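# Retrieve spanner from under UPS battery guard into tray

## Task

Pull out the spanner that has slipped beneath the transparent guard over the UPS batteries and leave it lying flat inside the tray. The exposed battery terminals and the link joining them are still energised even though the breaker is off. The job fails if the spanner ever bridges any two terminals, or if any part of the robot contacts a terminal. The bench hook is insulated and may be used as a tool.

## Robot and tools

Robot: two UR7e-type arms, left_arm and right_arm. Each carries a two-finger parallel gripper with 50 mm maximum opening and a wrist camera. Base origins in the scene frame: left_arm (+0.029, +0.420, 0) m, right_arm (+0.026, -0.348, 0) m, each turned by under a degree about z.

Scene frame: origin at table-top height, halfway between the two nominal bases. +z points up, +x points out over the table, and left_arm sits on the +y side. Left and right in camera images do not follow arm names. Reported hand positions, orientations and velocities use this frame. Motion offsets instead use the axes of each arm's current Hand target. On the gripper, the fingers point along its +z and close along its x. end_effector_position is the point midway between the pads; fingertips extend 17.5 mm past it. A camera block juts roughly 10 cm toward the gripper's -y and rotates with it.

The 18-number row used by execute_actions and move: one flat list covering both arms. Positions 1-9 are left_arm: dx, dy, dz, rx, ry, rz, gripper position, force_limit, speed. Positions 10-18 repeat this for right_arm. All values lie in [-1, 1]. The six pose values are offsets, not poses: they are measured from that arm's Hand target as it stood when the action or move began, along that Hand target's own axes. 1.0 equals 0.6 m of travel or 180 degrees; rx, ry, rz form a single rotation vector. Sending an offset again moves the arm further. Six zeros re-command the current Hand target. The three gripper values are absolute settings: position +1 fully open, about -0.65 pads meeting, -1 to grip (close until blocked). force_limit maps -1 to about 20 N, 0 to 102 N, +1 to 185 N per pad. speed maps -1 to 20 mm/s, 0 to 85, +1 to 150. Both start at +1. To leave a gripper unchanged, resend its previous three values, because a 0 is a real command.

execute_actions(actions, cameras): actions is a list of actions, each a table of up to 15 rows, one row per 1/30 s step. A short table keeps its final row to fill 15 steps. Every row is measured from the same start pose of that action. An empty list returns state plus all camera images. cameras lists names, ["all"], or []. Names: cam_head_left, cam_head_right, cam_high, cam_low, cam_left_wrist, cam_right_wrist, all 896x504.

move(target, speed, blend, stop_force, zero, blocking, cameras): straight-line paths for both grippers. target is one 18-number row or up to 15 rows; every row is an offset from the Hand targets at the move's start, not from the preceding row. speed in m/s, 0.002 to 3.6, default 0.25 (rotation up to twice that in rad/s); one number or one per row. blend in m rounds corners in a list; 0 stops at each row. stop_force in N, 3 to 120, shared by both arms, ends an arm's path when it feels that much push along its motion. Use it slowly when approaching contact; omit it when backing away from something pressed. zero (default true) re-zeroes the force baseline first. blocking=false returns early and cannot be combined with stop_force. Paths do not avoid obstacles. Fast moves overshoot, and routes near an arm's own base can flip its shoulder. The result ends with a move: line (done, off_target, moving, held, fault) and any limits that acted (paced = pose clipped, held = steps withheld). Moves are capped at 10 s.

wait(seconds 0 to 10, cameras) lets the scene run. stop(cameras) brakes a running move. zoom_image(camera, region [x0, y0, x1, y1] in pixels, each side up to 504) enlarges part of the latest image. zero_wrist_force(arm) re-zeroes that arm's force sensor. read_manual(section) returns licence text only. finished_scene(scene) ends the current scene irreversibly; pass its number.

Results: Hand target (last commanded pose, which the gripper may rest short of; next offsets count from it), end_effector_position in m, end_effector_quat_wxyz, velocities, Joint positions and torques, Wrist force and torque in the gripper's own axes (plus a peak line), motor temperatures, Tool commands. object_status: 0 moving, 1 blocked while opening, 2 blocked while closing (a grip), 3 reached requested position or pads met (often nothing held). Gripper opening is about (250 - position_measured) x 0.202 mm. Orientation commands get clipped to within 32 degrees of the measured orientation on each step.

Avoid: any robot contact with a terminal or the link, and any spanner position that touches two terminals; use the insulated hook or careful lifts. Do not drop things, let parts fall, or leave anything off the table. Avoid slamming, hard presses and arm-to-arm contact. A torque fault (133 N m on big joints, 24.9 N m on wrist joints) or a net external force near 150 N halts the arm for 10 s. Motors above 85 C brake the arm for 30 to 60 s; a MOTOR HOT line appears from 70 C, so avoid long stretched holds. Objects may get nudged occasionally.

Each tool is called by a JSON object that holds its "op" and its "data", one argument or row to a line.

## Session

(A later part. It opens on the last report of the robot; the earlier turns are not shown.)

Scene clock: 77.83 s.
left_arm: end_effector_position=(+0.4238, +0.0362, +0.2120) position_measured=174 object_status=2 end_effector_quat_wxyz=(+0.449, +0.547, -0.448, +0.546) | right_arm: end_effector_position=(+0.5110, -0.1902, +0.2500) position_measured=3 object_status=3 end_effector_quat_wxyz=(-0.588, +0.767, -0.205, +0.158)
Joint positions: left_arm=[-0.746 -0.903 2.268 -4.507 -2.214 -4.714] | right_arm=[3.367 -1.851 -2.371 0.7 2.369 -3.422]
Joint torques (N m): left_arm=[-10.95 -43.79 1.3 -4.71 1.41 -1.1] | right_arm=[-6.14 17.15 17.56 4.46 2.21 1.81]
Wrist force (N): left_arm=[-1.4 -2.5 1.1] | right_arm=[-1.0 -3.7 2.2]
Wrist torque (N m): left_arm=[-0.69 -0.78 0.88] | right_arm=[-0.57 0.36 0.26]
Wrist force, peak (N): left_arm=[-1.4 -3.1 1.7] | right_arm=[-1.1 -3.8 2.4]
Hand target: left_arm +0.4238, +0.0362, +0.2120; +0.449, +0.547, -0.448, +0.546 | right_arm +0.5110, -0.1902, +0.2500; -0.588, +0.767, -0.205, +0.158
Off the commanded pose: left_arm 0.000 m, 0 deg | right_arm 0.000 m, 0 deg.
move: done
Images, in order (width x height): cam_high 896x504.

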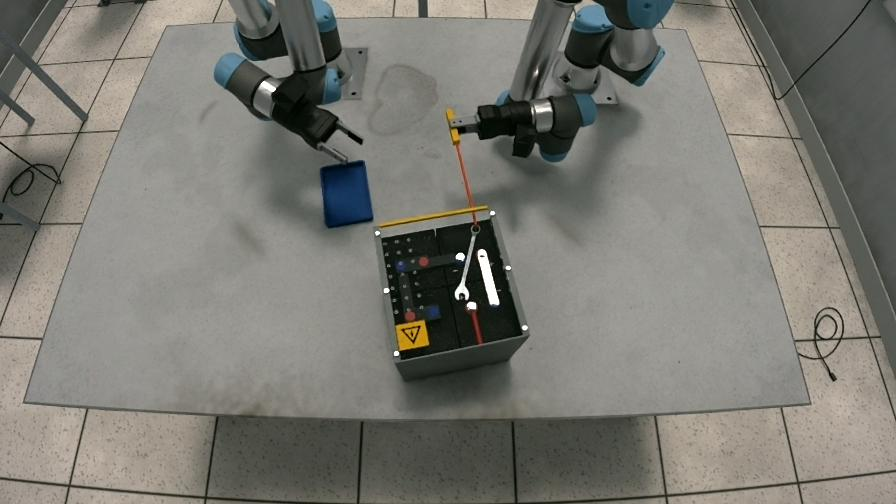

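{"op": "move", "data": {
  "target": [
    [0,0.0667,-0.0283,0,0,0,-1,-0.5,-0.3, 0,0,0,0,0,0,1,1,1]
  ],
  "speed": 0.04,
  "stop_force": 6,
  "cameras": ["cam_high","cam_right_wrist"]
}}

{"op": "zoom_image", "data": {
  "camera": "cam_high",
  "region": [445, 195, 505, 295]
}}

{"op": "zoom_image", "data": {
  "camera": "cam_right_wrist",
  "region": [390, 60, 590, 190]
}}

Scene clock: 80.30 s.
left_arm: end_effector_position=(+0.3812, +0.0450, +0.2121) position_measured=174 object_status=2 end_effector_quat_wxyz=(+0.449, +0.547, -0.448, +0.546) | right_arm: end_effector_position=(+0.5110, -0.1902, +0.2500) position_measured=3 object_status=3 end_effector_quat_wxyz=(-0.588, +0.767, -0.205, +0.158)
Joint positions: left_arm=[-0.818 -0.927 2.392 -4.606 -2.142 -4.714] | right_arm=[3.367 -1.851 -2.371 0.7 2.369 -3.422]
Joint torques (N m): left_arm=[-10.39 -40.9 3.82 -4.83 1.44 0.74] | right_arm=[-5.82 17.46 17.67 4.43 2.27 1.87]
Wrist force (N): left_arm=[-1.6 -2.7 1.4] | right_arm=[-1.2 -3.9 2.1]
Wrist torque (N m): left_arm=[-0.72 -0.76 0.88] | right_arm=[-0.59 0.39 0.25]
Wrist force, peak (N): left_arm=[-1.3 -3.0 1.4] | right_arm=[-1.4 -3.8 2.3]
Hand target: left_arm +0.3812, +0.0450, +0.2121; +0.449, +0.547, -0.448, +0.546 | right_arm +0.5110, -0.1902, +0.2500; -0.588, +0.767, -0.205, +0.158
Off the commanded pose: left_arm 0.000 m, 0 deg | right_arm 0.000 m, 0 deg.
move: done
Images, in order (width x height): cam_high 896x504, cam_right_wrist 896x504.

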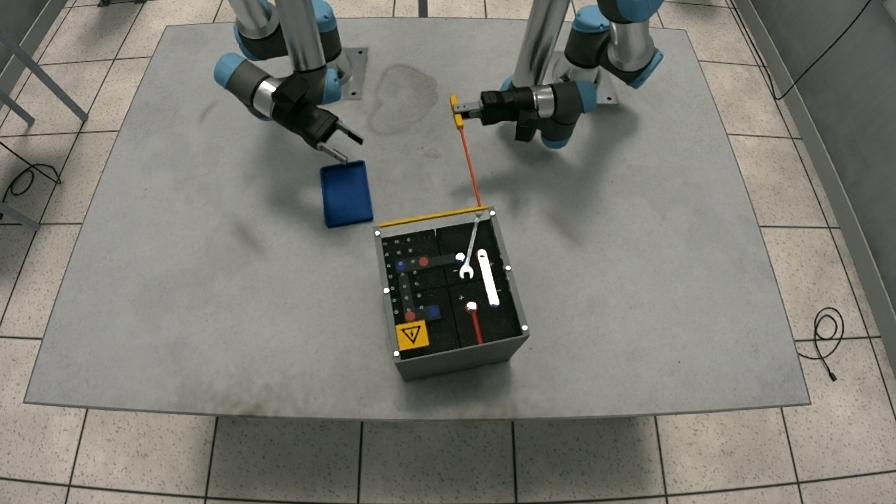

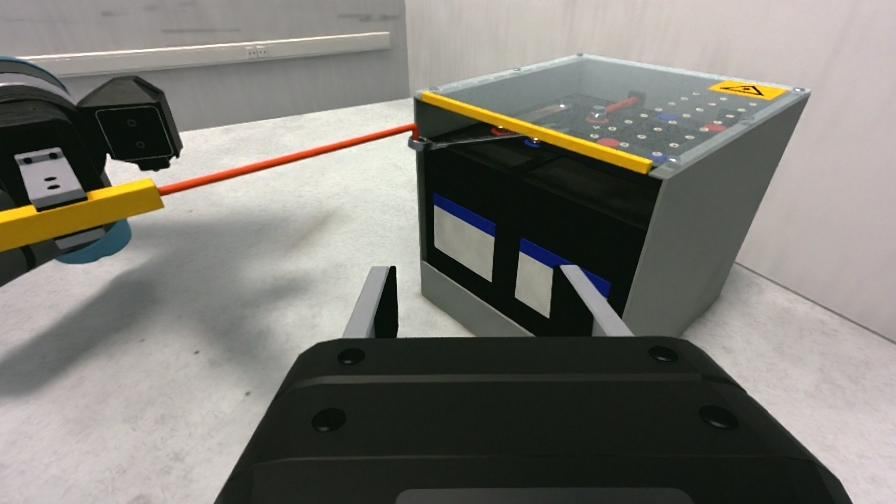

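Scaled by 5.040.

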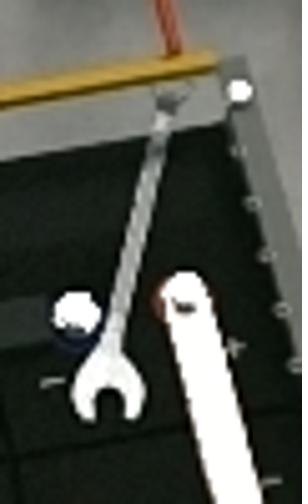

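Scaled by 2.520.

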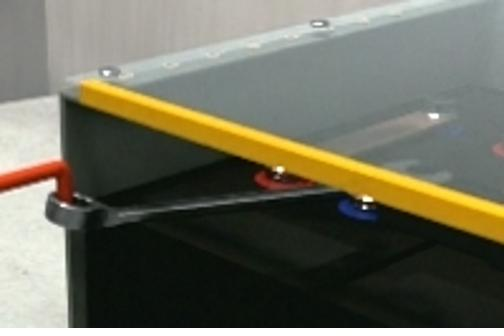

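{"op": "move", "data": {
  "target": [
    [0,0.0083,-0.0033,0,0,0,-1,-0.5,-0.3, 0,0,0,0,0,0,1,1,1],
    [0,0.0025,-0.0025,0,0,0,-1,-0.5,-0.3, 0,0,0,0,0,0,1,1,1],
    [0.0267,0.0025,-0.0025,0,0,0,-1,-0.5,-0.3, 0,0,0,0,0,0,1,1,1],
    [0.0382,0.0782,-0.002,0,0,0,-1,-0.5,-0.3, -0.0309,-0.1595,0.0785,-0.143,0.103,0.135,1,1,1],
    [0.0632,-0.0225,-0.2080,-0.055,-0.246,0.055,-1,-0.5,-0.3, -0.0661,-0.1982,0.4143,-0.3580,0.2584,0.3375,1,1,1]
  ],
  "speed": [0.03,0.03,0.06,0.35,0.4],
  "blend": [0,0,0.001,0.02,0],
  "cameras": ["all"]
}}

{"op": "zoom_image", "data": {
  "camera": "cam_high",
  "region": [445, 195, 505, 295]
}}

Scene clock: 88.40 s.
left_arm: end_effector_position=(+0.3701, +0.1701, +0.2500) position_measured=174 object_status=2 end_effector_quat_wxyz=(+0.244, +0.633, -0.673, +0.297) | right_arm: end_effector_position=(+0.6121, +0.0643, +0.3003) position_measured=3 object_status=3 end_effector_quat_wxyz=(-0.001, -0.631, +0.776, +0.000)
Joint positions: left_arm=[-0.623 -1.854 2.362 -2.64 -2.158 -3.862] | right_arm=[3.955 -2.097 -0.97 -1.647 1.572 -2.137]
Joint torques (N m): left_arm=[-10.92 -1.44 -33.37 -1.62 0.38 2.19] | right_arm=[-8.26 39.94 30.43 0.93 2.12 1.98]
Wrist force (N): left_arm=[-1.1 -2.8 0.6] | right_arm=[-1.0 -0.6 0.7]
Wrist torque (N m): left_arm=[-0.42 -0.72 0.72] | right_arm=[-0.12 0.17 0.01]
Wrist force, peak (N): left_arm=[-1.7 -2.9 1.3] | right_arm=[-1.1 -3.8 2.4]
Hand target: left_arm +0.3701, +0.1701, +0.2500; +0.244, +0.633, -0.673, +0.297 | right_arm +0.6121, +0.0643, +0.3003; -0.001, -0.631, +0.776, +0.000
Off the commanded pose: left_arm 0.000 m, 0 deg | right_arm 0.000 m, 0 deg.
move: done

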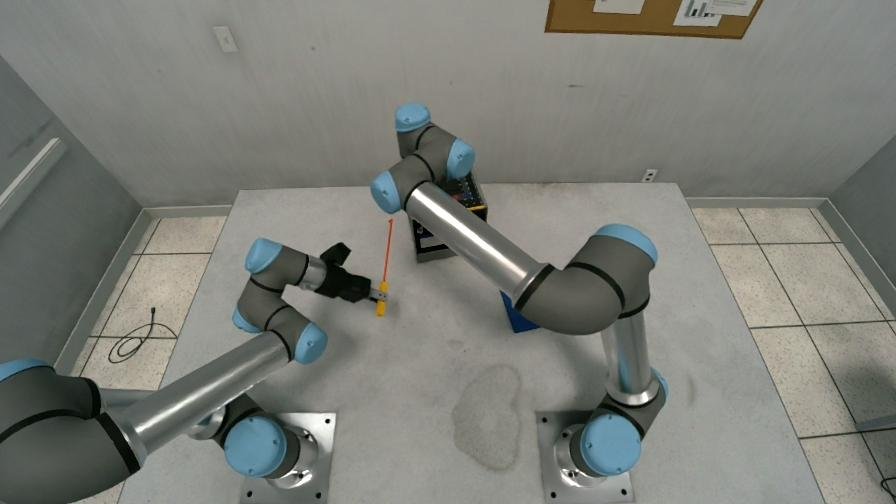

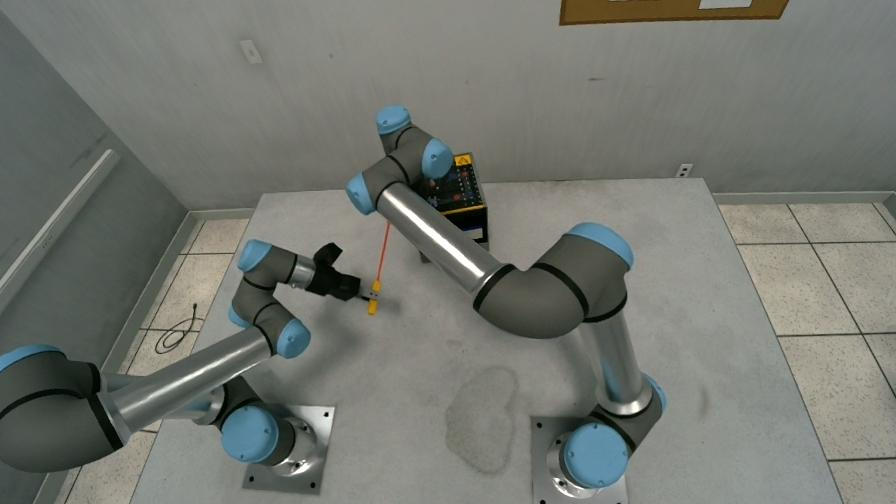

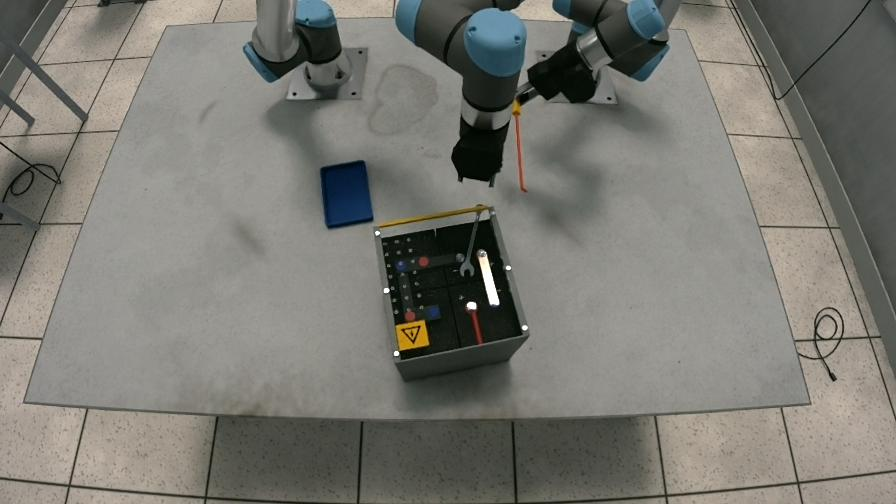

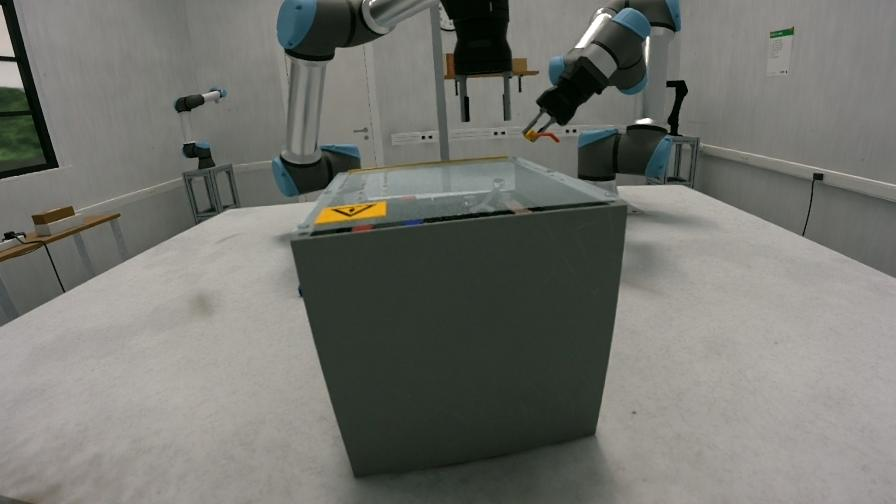

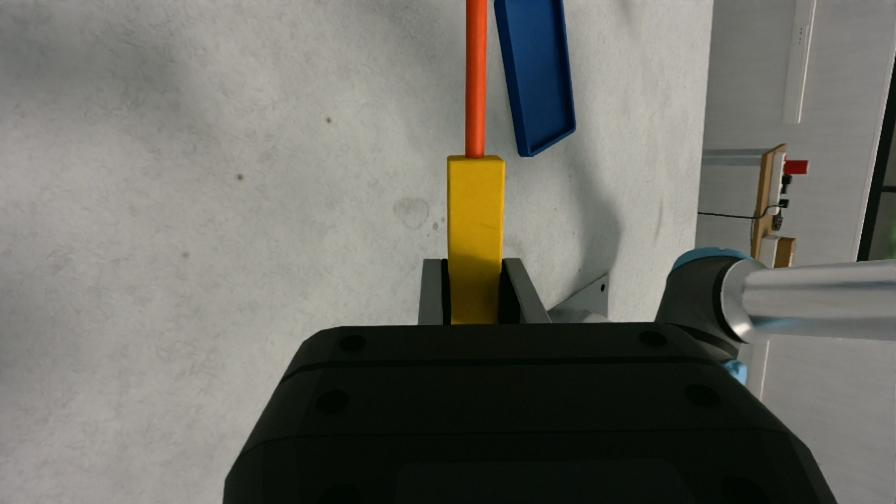

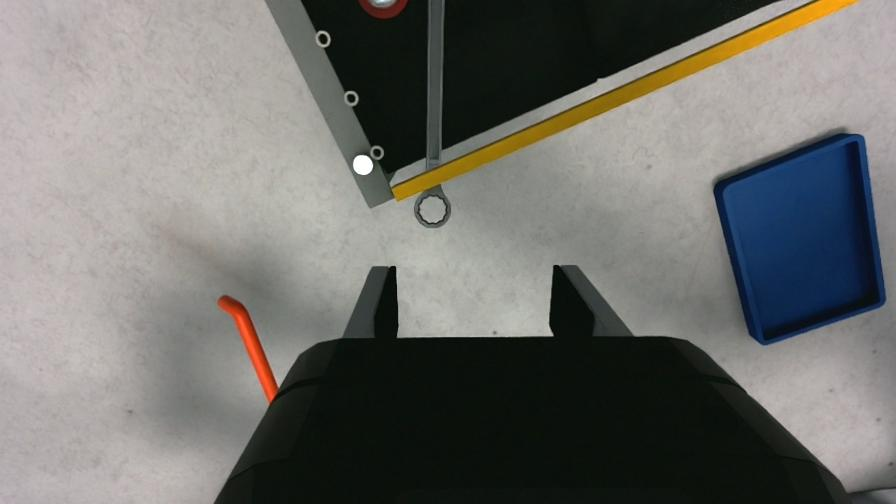

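Scaled by 5.040.

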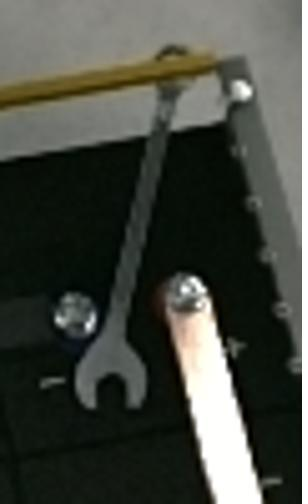

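{"op": "move", "data": {
  "target": [
    [-0.4030,-0.0283,0.0042,-0.0543,-0.2455,0.0541,-1,-0.5,-0.3, -0.0265,0.0015,0.0922,0,0,-0.13,0.4,1,1]
  ],
  "speed": 0.3,
  "cameras": ["cam_right_wrist","cam_left_wrist","cam_high"]
}}

{"op": "zoom_image", "data": {
  "camera": "cam_right_wrist",
  "region": [340, 100, 600, 340]
}}

Scene clock: 91.83 s.
left_arm: end_effector_position=(+0.4066, +0.3386, +0.0797) position_measured=174 object_status=2 end_effector_quat_wxyz=(+0.000, -0.617, +0.787, +0.000) | right_arm: end_effector_position=(+0.6144, +0.0800, +0.2450) position_measured=92 object_status=3 end_effector_quat_wxyz=(+0.000, +0.775, -0.632, +0.000)
Joint positions: left_arm=[-0.579 -1.669 2.349 -2.25 -1.571 -3.465] | right_arm=[3.968 -2.126 -1.066 -1.522 1.572 -2.532]
Joint torques (N m): left_arm=[-5.59 -5.96 -12.82 -5.89 1.62 2.27] | right_arm=[9.22 42.41 17.95 4.96 2.06 -1.68]
Wrist force (N): left_arm=[-0.2 -1.6 0.3] | right_arm=[-0.8 -0.4 0.7]
Wrist torque (N m): left_arm=[-0.07 -0.43 0.40] | right_arm=[-0.09 0.14 0.07]
Wrist force, peak (N): left_arm=[-1.1 -2.7 0.5] | right_arm=[-1.0 -0.6 0.9]
Hand target: left_arm +0.4066, +0.3386, +0.0796; +0.000, -0.617, +0.787, +0.000 | right_arm +0.6143, +0.0800, +0.2450; +0.000, +0.775, -0.632, +0.000
Off the commanded pose: left_arm 0.000 m, 0 deg | right_arm 0.000 m, 0 deg.
move: done
Images, in order (width x height): cam_high 896x504, cam_left_wrist 896x504, cam_right_wrist 896x504.

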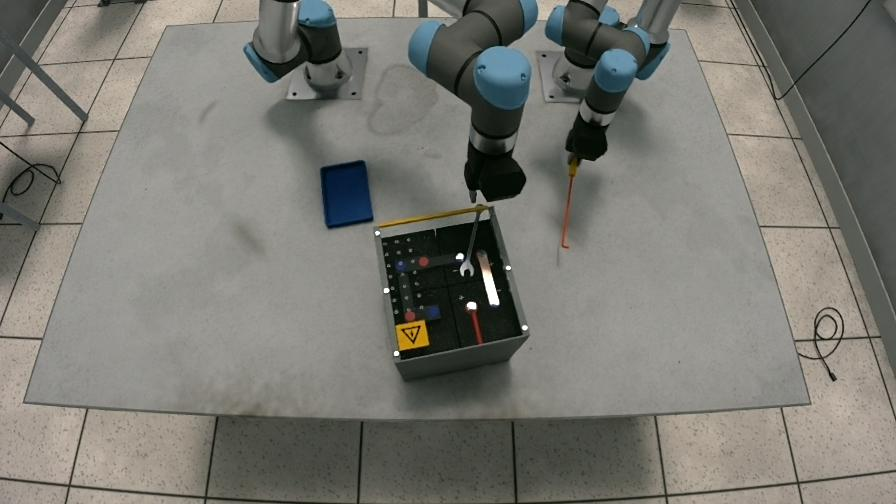

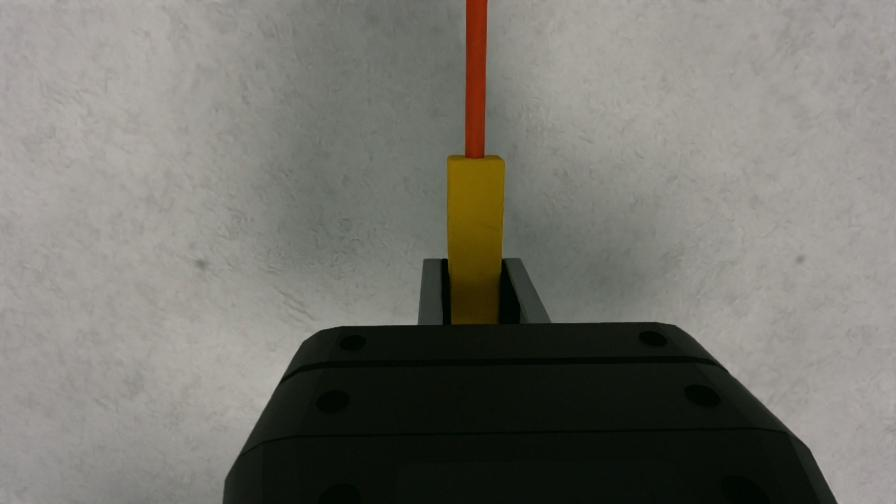

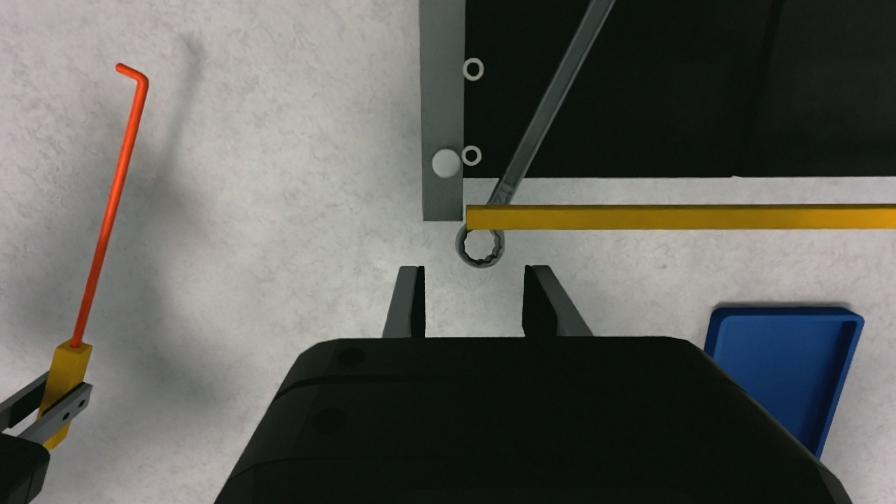

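Scaled by 1.938.

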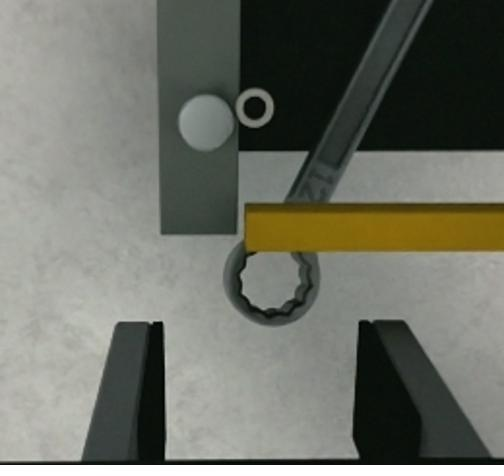

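{"op": "move", "data": {
  "target": [
    [0,0,0.1005,0,0,0,-1,-0.5,-0.3, 0.0062,0,0.08,0,0,0,0.4,1,1],
    [0,0,0.1005,0,0,0,0.5,-0.5,0, 0.0062,0,0.08,0,0,0,-1,0.3,-0.5],
    [0,0,-0.0673,0,0,0,0.5,-0.5,0, 0.0062,0,0.0717,0,0,0,-1,0.3,-0.5]
  ],
  "speed": [0.1,0.1,0.12],
  "cameras": ["cam_right_wrist","cam_high","cam_low","cam_left_wrist"]
}}

{"op": "zoom_image", "data": {
  "camera": "cam_low",
  "region": [430, 140, 560, 225]
}}

{"op": "zoom_image", "data": {
  "camera": "cam_high",
  "region": [445, 195, 505, 295]
}}

{"op": "zoom_image", "data": {
  "camera": "cam_right_wrist",
  "region": [340, 100, 600, 340]
}}

Scene clock: 95.43 s.
left_arm: end_effector_position=(+0.4066, +0.3386, +0.1200) position_measured=78 object_status=3 end_effector_quat_wxyz=(+0.000, -0.617, +0.787, +0.000) | right_arm: end_effector_position=(+0.6150, +0.0764, +0.2020) position_measured=168 object_status=2 end_effector_quat_wxyz=(+0.000, +0.775, -0.632, +0.000)
Joint positions: left_arm=[-0.579 -1.743 2.284 -2.111 -1.571 -3.465] | right_arm=[3.964 -2.133 -1.164 -1.416 1.572 -2.536]
Joint torques (N m): left_arm=[-11.15 -22.86 -31.68 -0.84 1.12 -2.68] | right_arm=[-8.48 62.32 30.59 1 -1.22 -1.91]
Wrist force (N): left_arm=[-0.3 -1.8 -0.4] | right_arm=[-0.9 -0.5 0.9]
Wrist torque (N m): left_arm=[-0.08 -0.44 0.44] | right_arm=[-0.15 0.14 0.08]
Wrist force, peak (N): left_arm=[0.0 -2.6 0.4] | right_arm=[-0.8 -0.7 1.5]
Hand target: left_arm +0.4066, +0.3386, +0.1200; +0.000, -0.617, +0.787, +0.000 | right_arm +0.6150, +0.0764, +0.2020; +0.000, +0.775, -0.632, +0.000
Off the commanded pose: left_arm 0.000 m, 0 deg | right_arm 0.000 m, 0 deg.
move: done
Images, in order (width x height): cam_high 896x504, cam_low 896x504, cam_left_wrist 896x504, cam_right_wrist 896x504.

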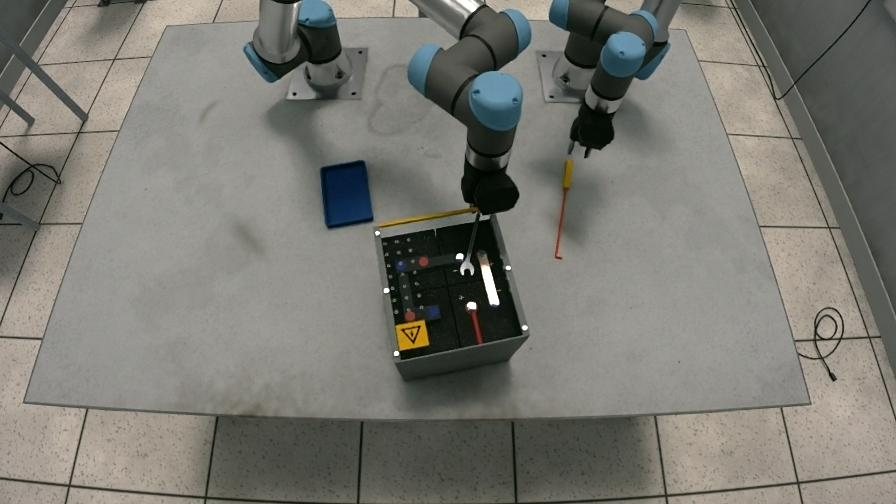

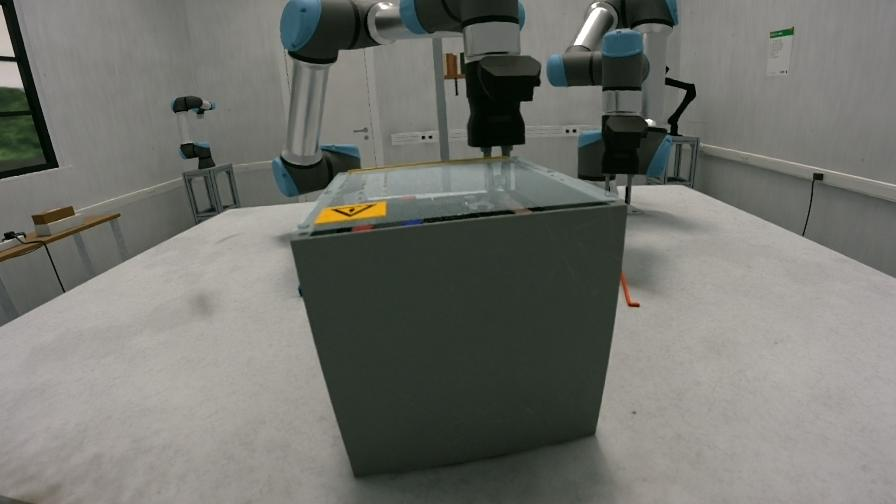

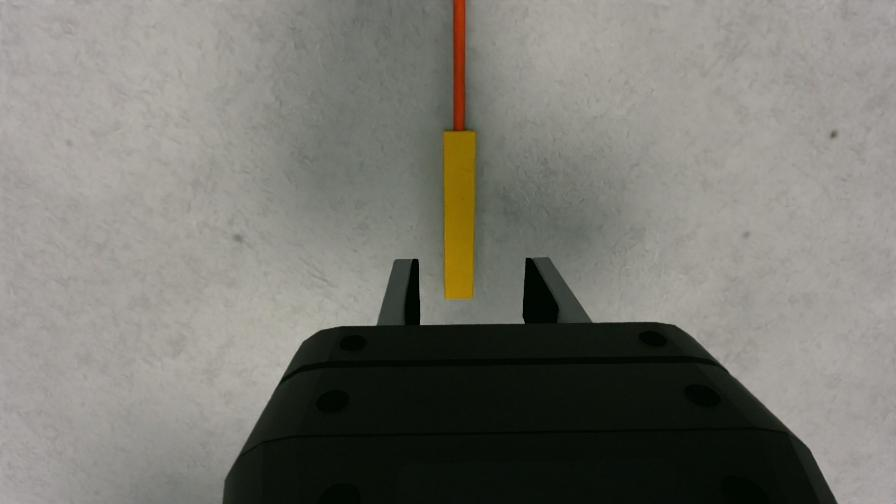

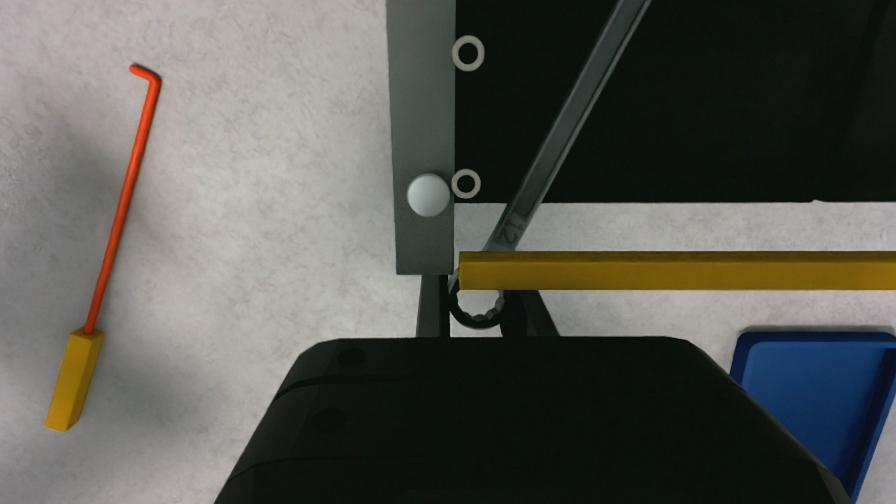

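Scaled by 3.877.

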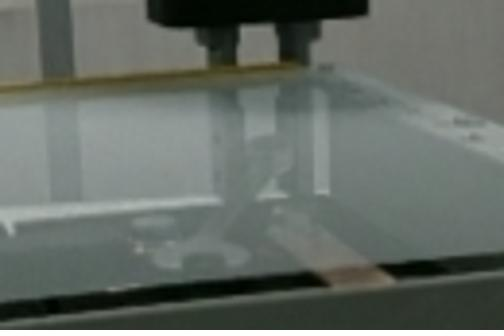

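Scaled by 5.040.

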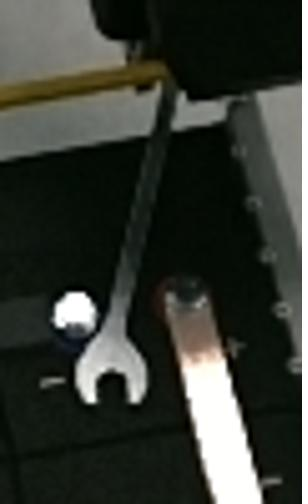

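Scaled by 1.938.

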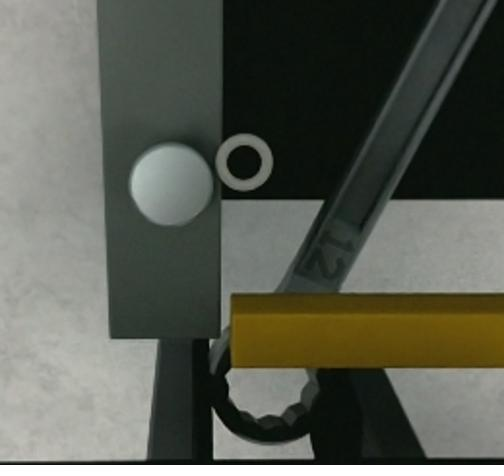

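{"op": "zoom_image", "data": {
  "camera": "cam_low",
  "region": [460, 180, 520, 220]
}}

{"op": "zoom_image", "data": {
  "camera": "cam_high",
  "region": [452, 245, 492, 285]
}}

{"op": "move", "data": {
  "target": [
    [0,0,0,0,0,0,0.5,-0.5,0, 0,0,-0.0083,0,0,0,-1,0.3,-0.5]
  ],
  "speed": 0.05,
  "cameras": ["cam_right_wrist","cam_high","cam_low"]
}}

{"op": "zoom_image", "data": {
  "camera": "cam_low",
  "region": [460, 180, 520, 220]
}}

{"op": "zoom_image", "data": {
  "camera": "cam_high",
  "region": [452, 245, 492, 285]
}}

Scaled by 8.400.

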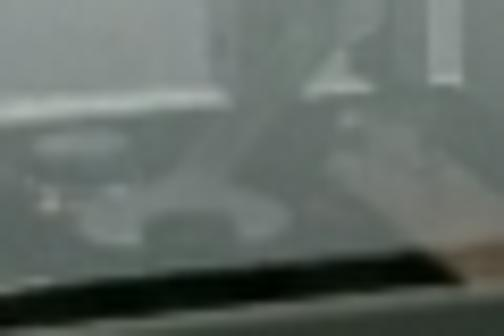

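Scaled by 12.600.

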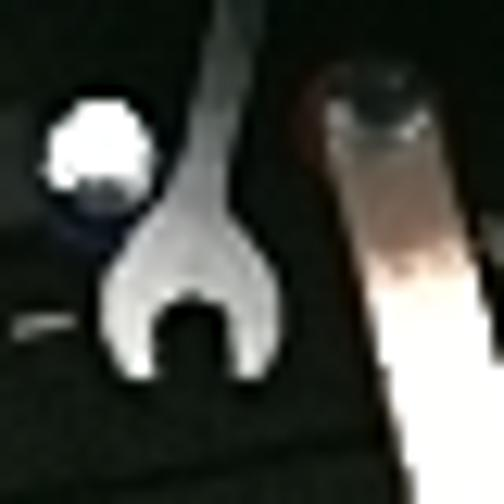

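Scene clock: 96.43 s.
left_arm: end_effector_position=(+0.4066, +0.3386, +0.1200) position_measured=78 object_status=3 end_effector_quat_wxyz=(+0.000, -0.617, +0.787, +0.000) | right_arm: end_effector_position=(+0.6150, +0.0764, +0.2069) position_measured=168 object_status=2 end_effector_quat_wxyz=(+0.000, +0.775, -0.632, +0.000)
Joint positions: left_arm=[-0.579 -1.743 2.284 -2.111 -1.571 -3.465] | right_arm=[3.964 -2.131 -1.155 -1.428 1.572 -2.536]
Joint torques (N m): left_arm=[-10.6 -22.81 -31.92 -0.81 1.15 -2.65] | right_arm=[-7.38 62.05 30.89 0.91 -1.3 -1.88]
Wrist force (N): left_arm=[-0.5 -1.8 -0.5] | right_arm=[-0.8 -0.8 1.0]
Wrist torque (N m): left_arm=[-0.07 -0.40 0.44] | right_arm=[-0.21 0.11 0.08]
Wrist force, peak (N): left_arm=[-0.4 -2.1 -0.2] | right_arm=[-0.9 -0.9 1.1]
Hand target: left_arm +0.4066, +0.3386, +0.1200; +0.000, -0.617, +0.787, +0.000 | right_arm +0.6150, +0.0764, +0.2069; +0.000, +0.775, -0.632, +0.000
Off the commanded pose: left_arm 0.000 m, 0 deg | right_arm 0.000 m, 0 deg.
move: done
Images, in order (width x height): cam_high 896x504, cam_low 896x504, cam_right_wrist 896x504.

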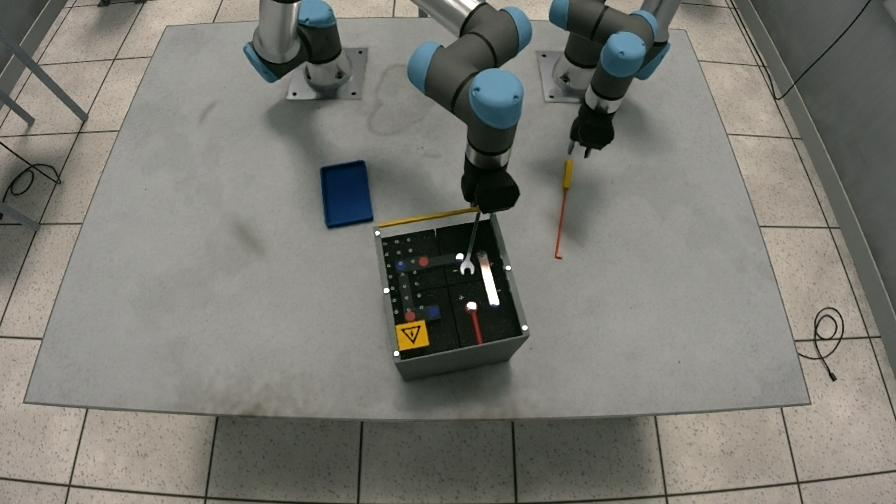

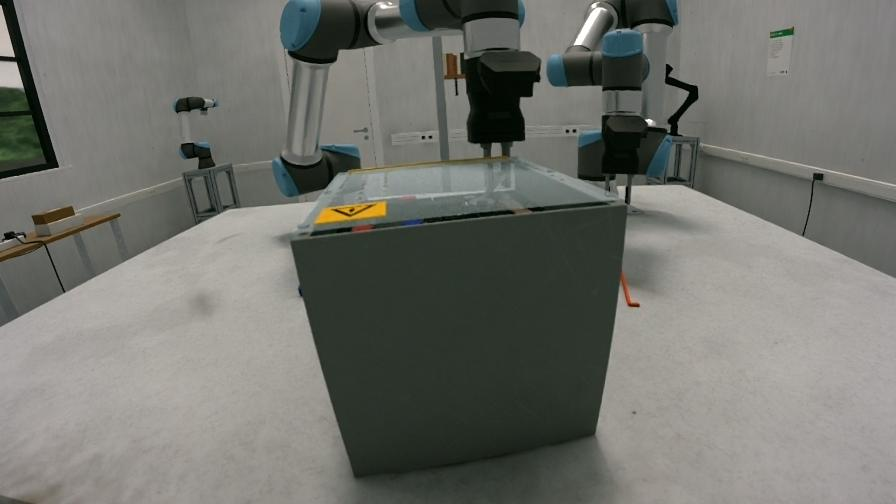

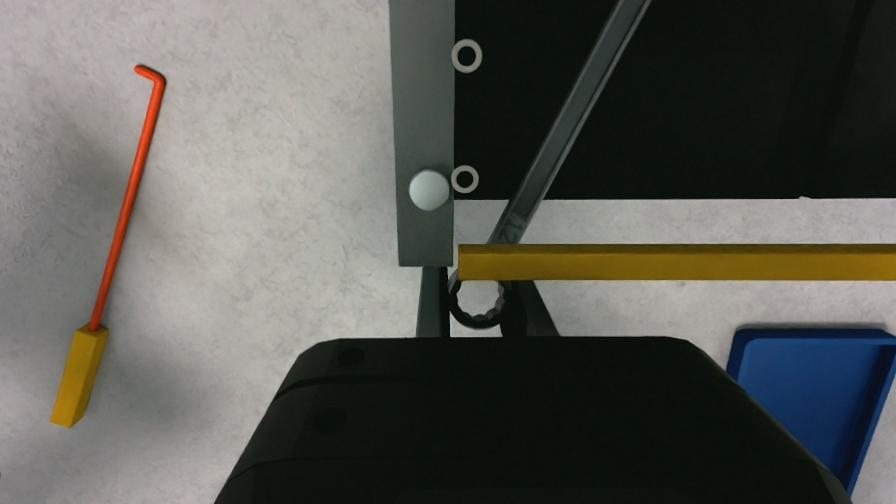

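Scaled by 8.400.

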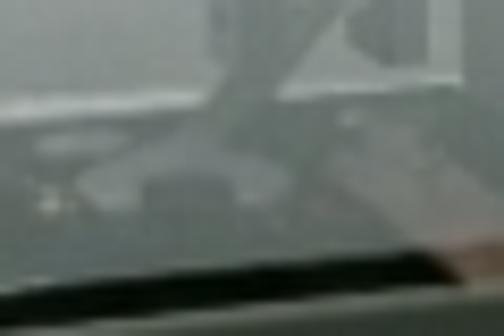

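Scaled by 12.600.

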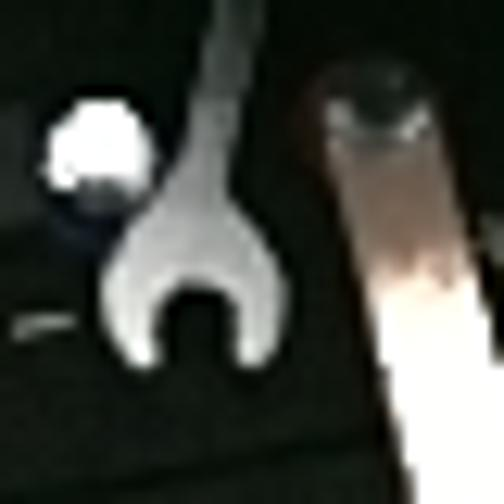

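{"op": "zoom_image", "data": {
  "camera": "cam_right_wrist",
  "region": [420, 230, 540, 345]
}}

{"op": "zoom_image", "data": {
  "camera": "cam_head_left",
  "region": [380, 160, 480, 260]
}}

Scaled by 4.200.

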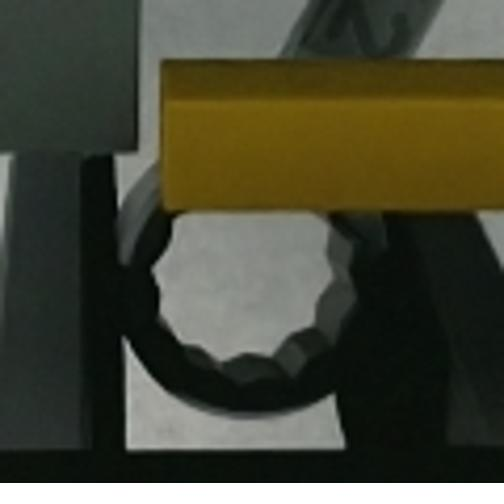

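This scene's latest camera images include none from cam_head_left. They are from: cam_high, cam_low, cam_right_wrist. cam_head_left's image comes with the result of a call that names it in "cameras".

{"op": "wait", "data": {
  "seconds": 0.05,
  "cameras": ["cam_head_left","cam_head_right","cam_low","cam_left_wrist"]
}}

{"op": "zoom_image", "data": {
  "camera": "cam_head_left",
  "region": [380, 160, 480, 260]
}}

{"op": "zoom_image", "data": {
  "camera": "cam_low",
  "region": [470, 150, 530, 210]
}}

Scene clock: 106.00 s.
left_arm: end_effector_position=(+0.4066, +0.3386, +0.1200) position_measured=78 object_status=3 end_effector_quat_wxyz=(+0.000, -0.617, +0.787, +0.000) | right_arm: end_effector_position=(+0.6150, +0.0764, +0.2069) position_measured=168 object_status=2 end_effector_quat_wxyz=(+0.000, +0.775, -0.632, +0.000)
Joint positions: left_arm=[-0.579 -1.743 2.284 -2.111 -1.571 -3.465] | right_arm=[3.964 -2.131 -1.154 -1.428 1.572 -2.536]
Joint torques (N m): left_arm=[-10.9 -22.78 -32.15 -0.82 1.12 -2.61] | right_arm=[-8.21 62.17 30.76 1.01 -0.91 -1.85]
Wrist force (N): left_arm=[-0.3 -1.9 -0.4] | right_arm=[-0.9 -0.5 1.0]
Wrist torque (N m): left_arm=[-0.09 -0.43 0.44] | right_arm=[-0.16 0.13 0.08]
Wrist force, peak (N): left_arm=[-0.1 -2.1 -0.6] | right_arm=[-1.2 -0.7 1.0]
Hand target: left_arm +0.4066, +0.3386, +0.1200; +0.000, -0.617, +0.787, +0.000 | right_arm +0.6150, +0.0764, +0.2069; +0.000, +0.775, -0.632, +0.000
Tool commands: left_gripper/position=+0.5 left_gripper/force_limit=-0.5 left_gripper/speed=+0.0 right_gripper/position=-1.0 right_gripper/force_limit=+0.3 right_gripper/speed=-0.5
Off the commanded pose: left_arm 0.000 m, 0 deg | right_arm 0.000 m, 0 deg.
wait: 0.07 s; at rest from the start
Images, in order (width x height): cam_head_left 896x504, cam_head_right 896x504, cam_low 896x504, cam_left_wrist 896x504.

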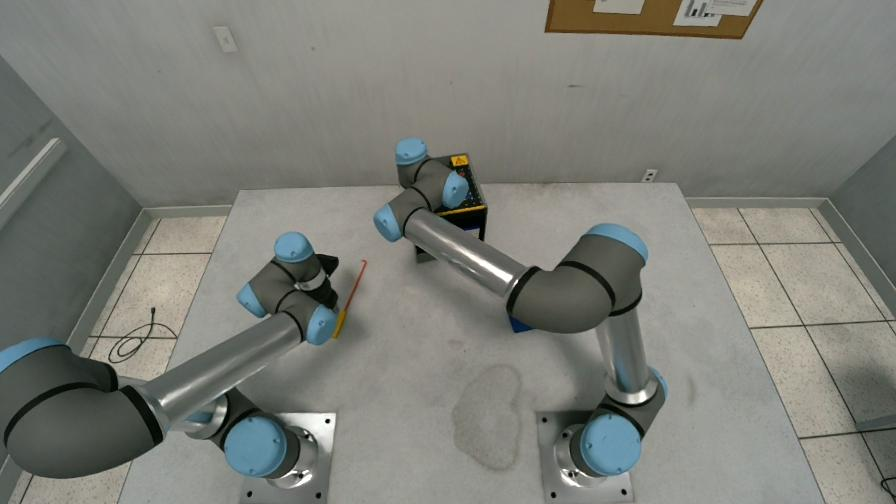

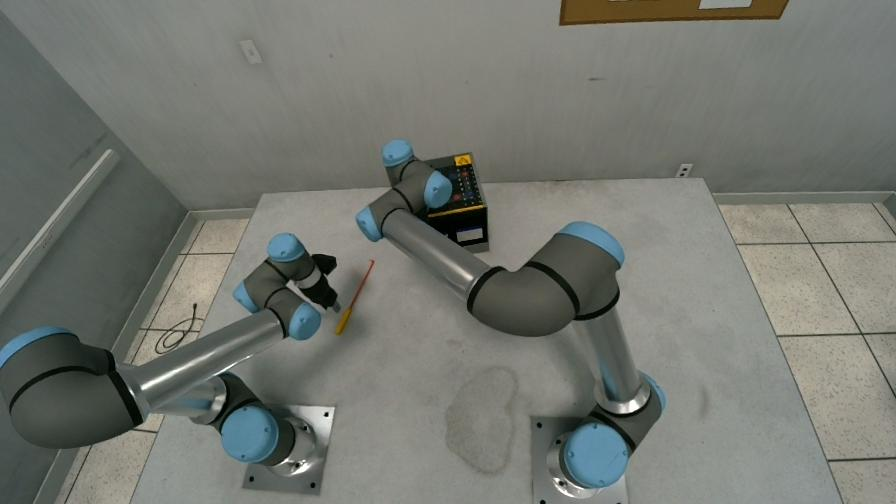

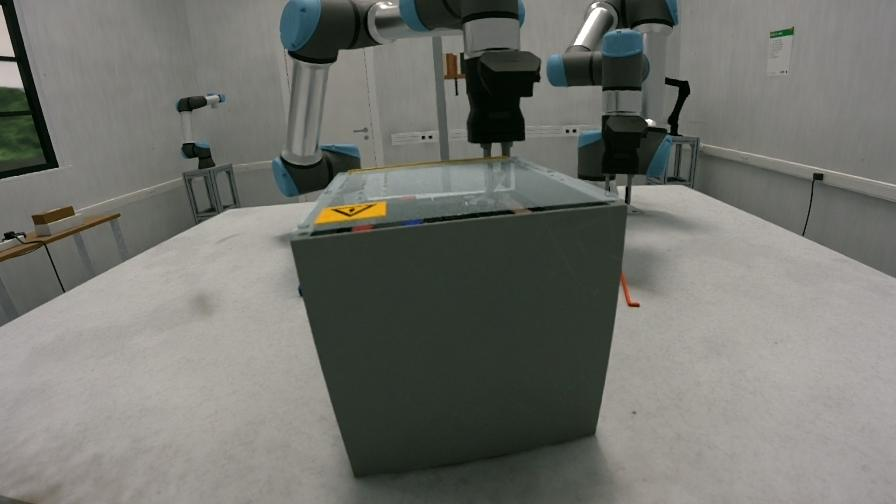

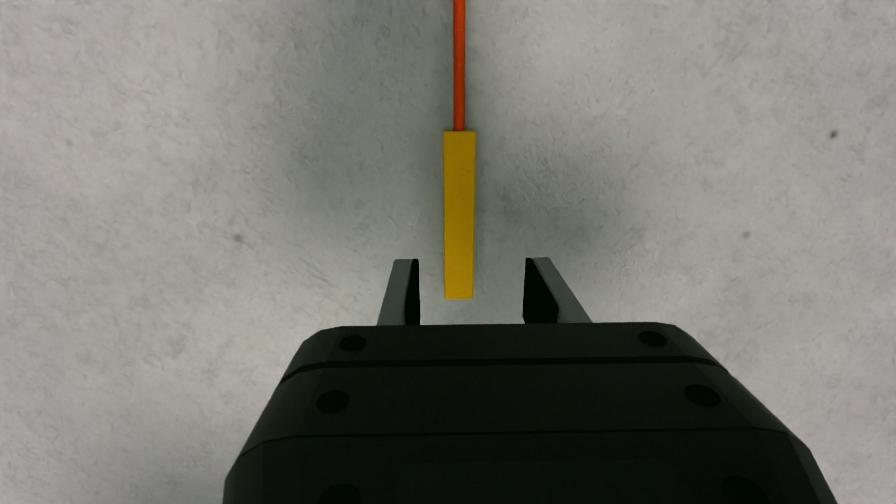

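Scaled by 5.040.

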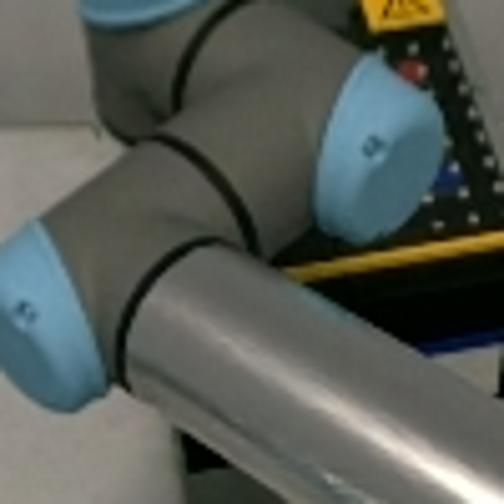

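Scaled by 8.400.

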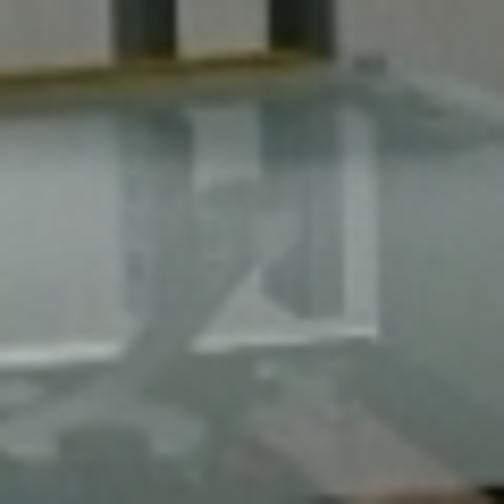

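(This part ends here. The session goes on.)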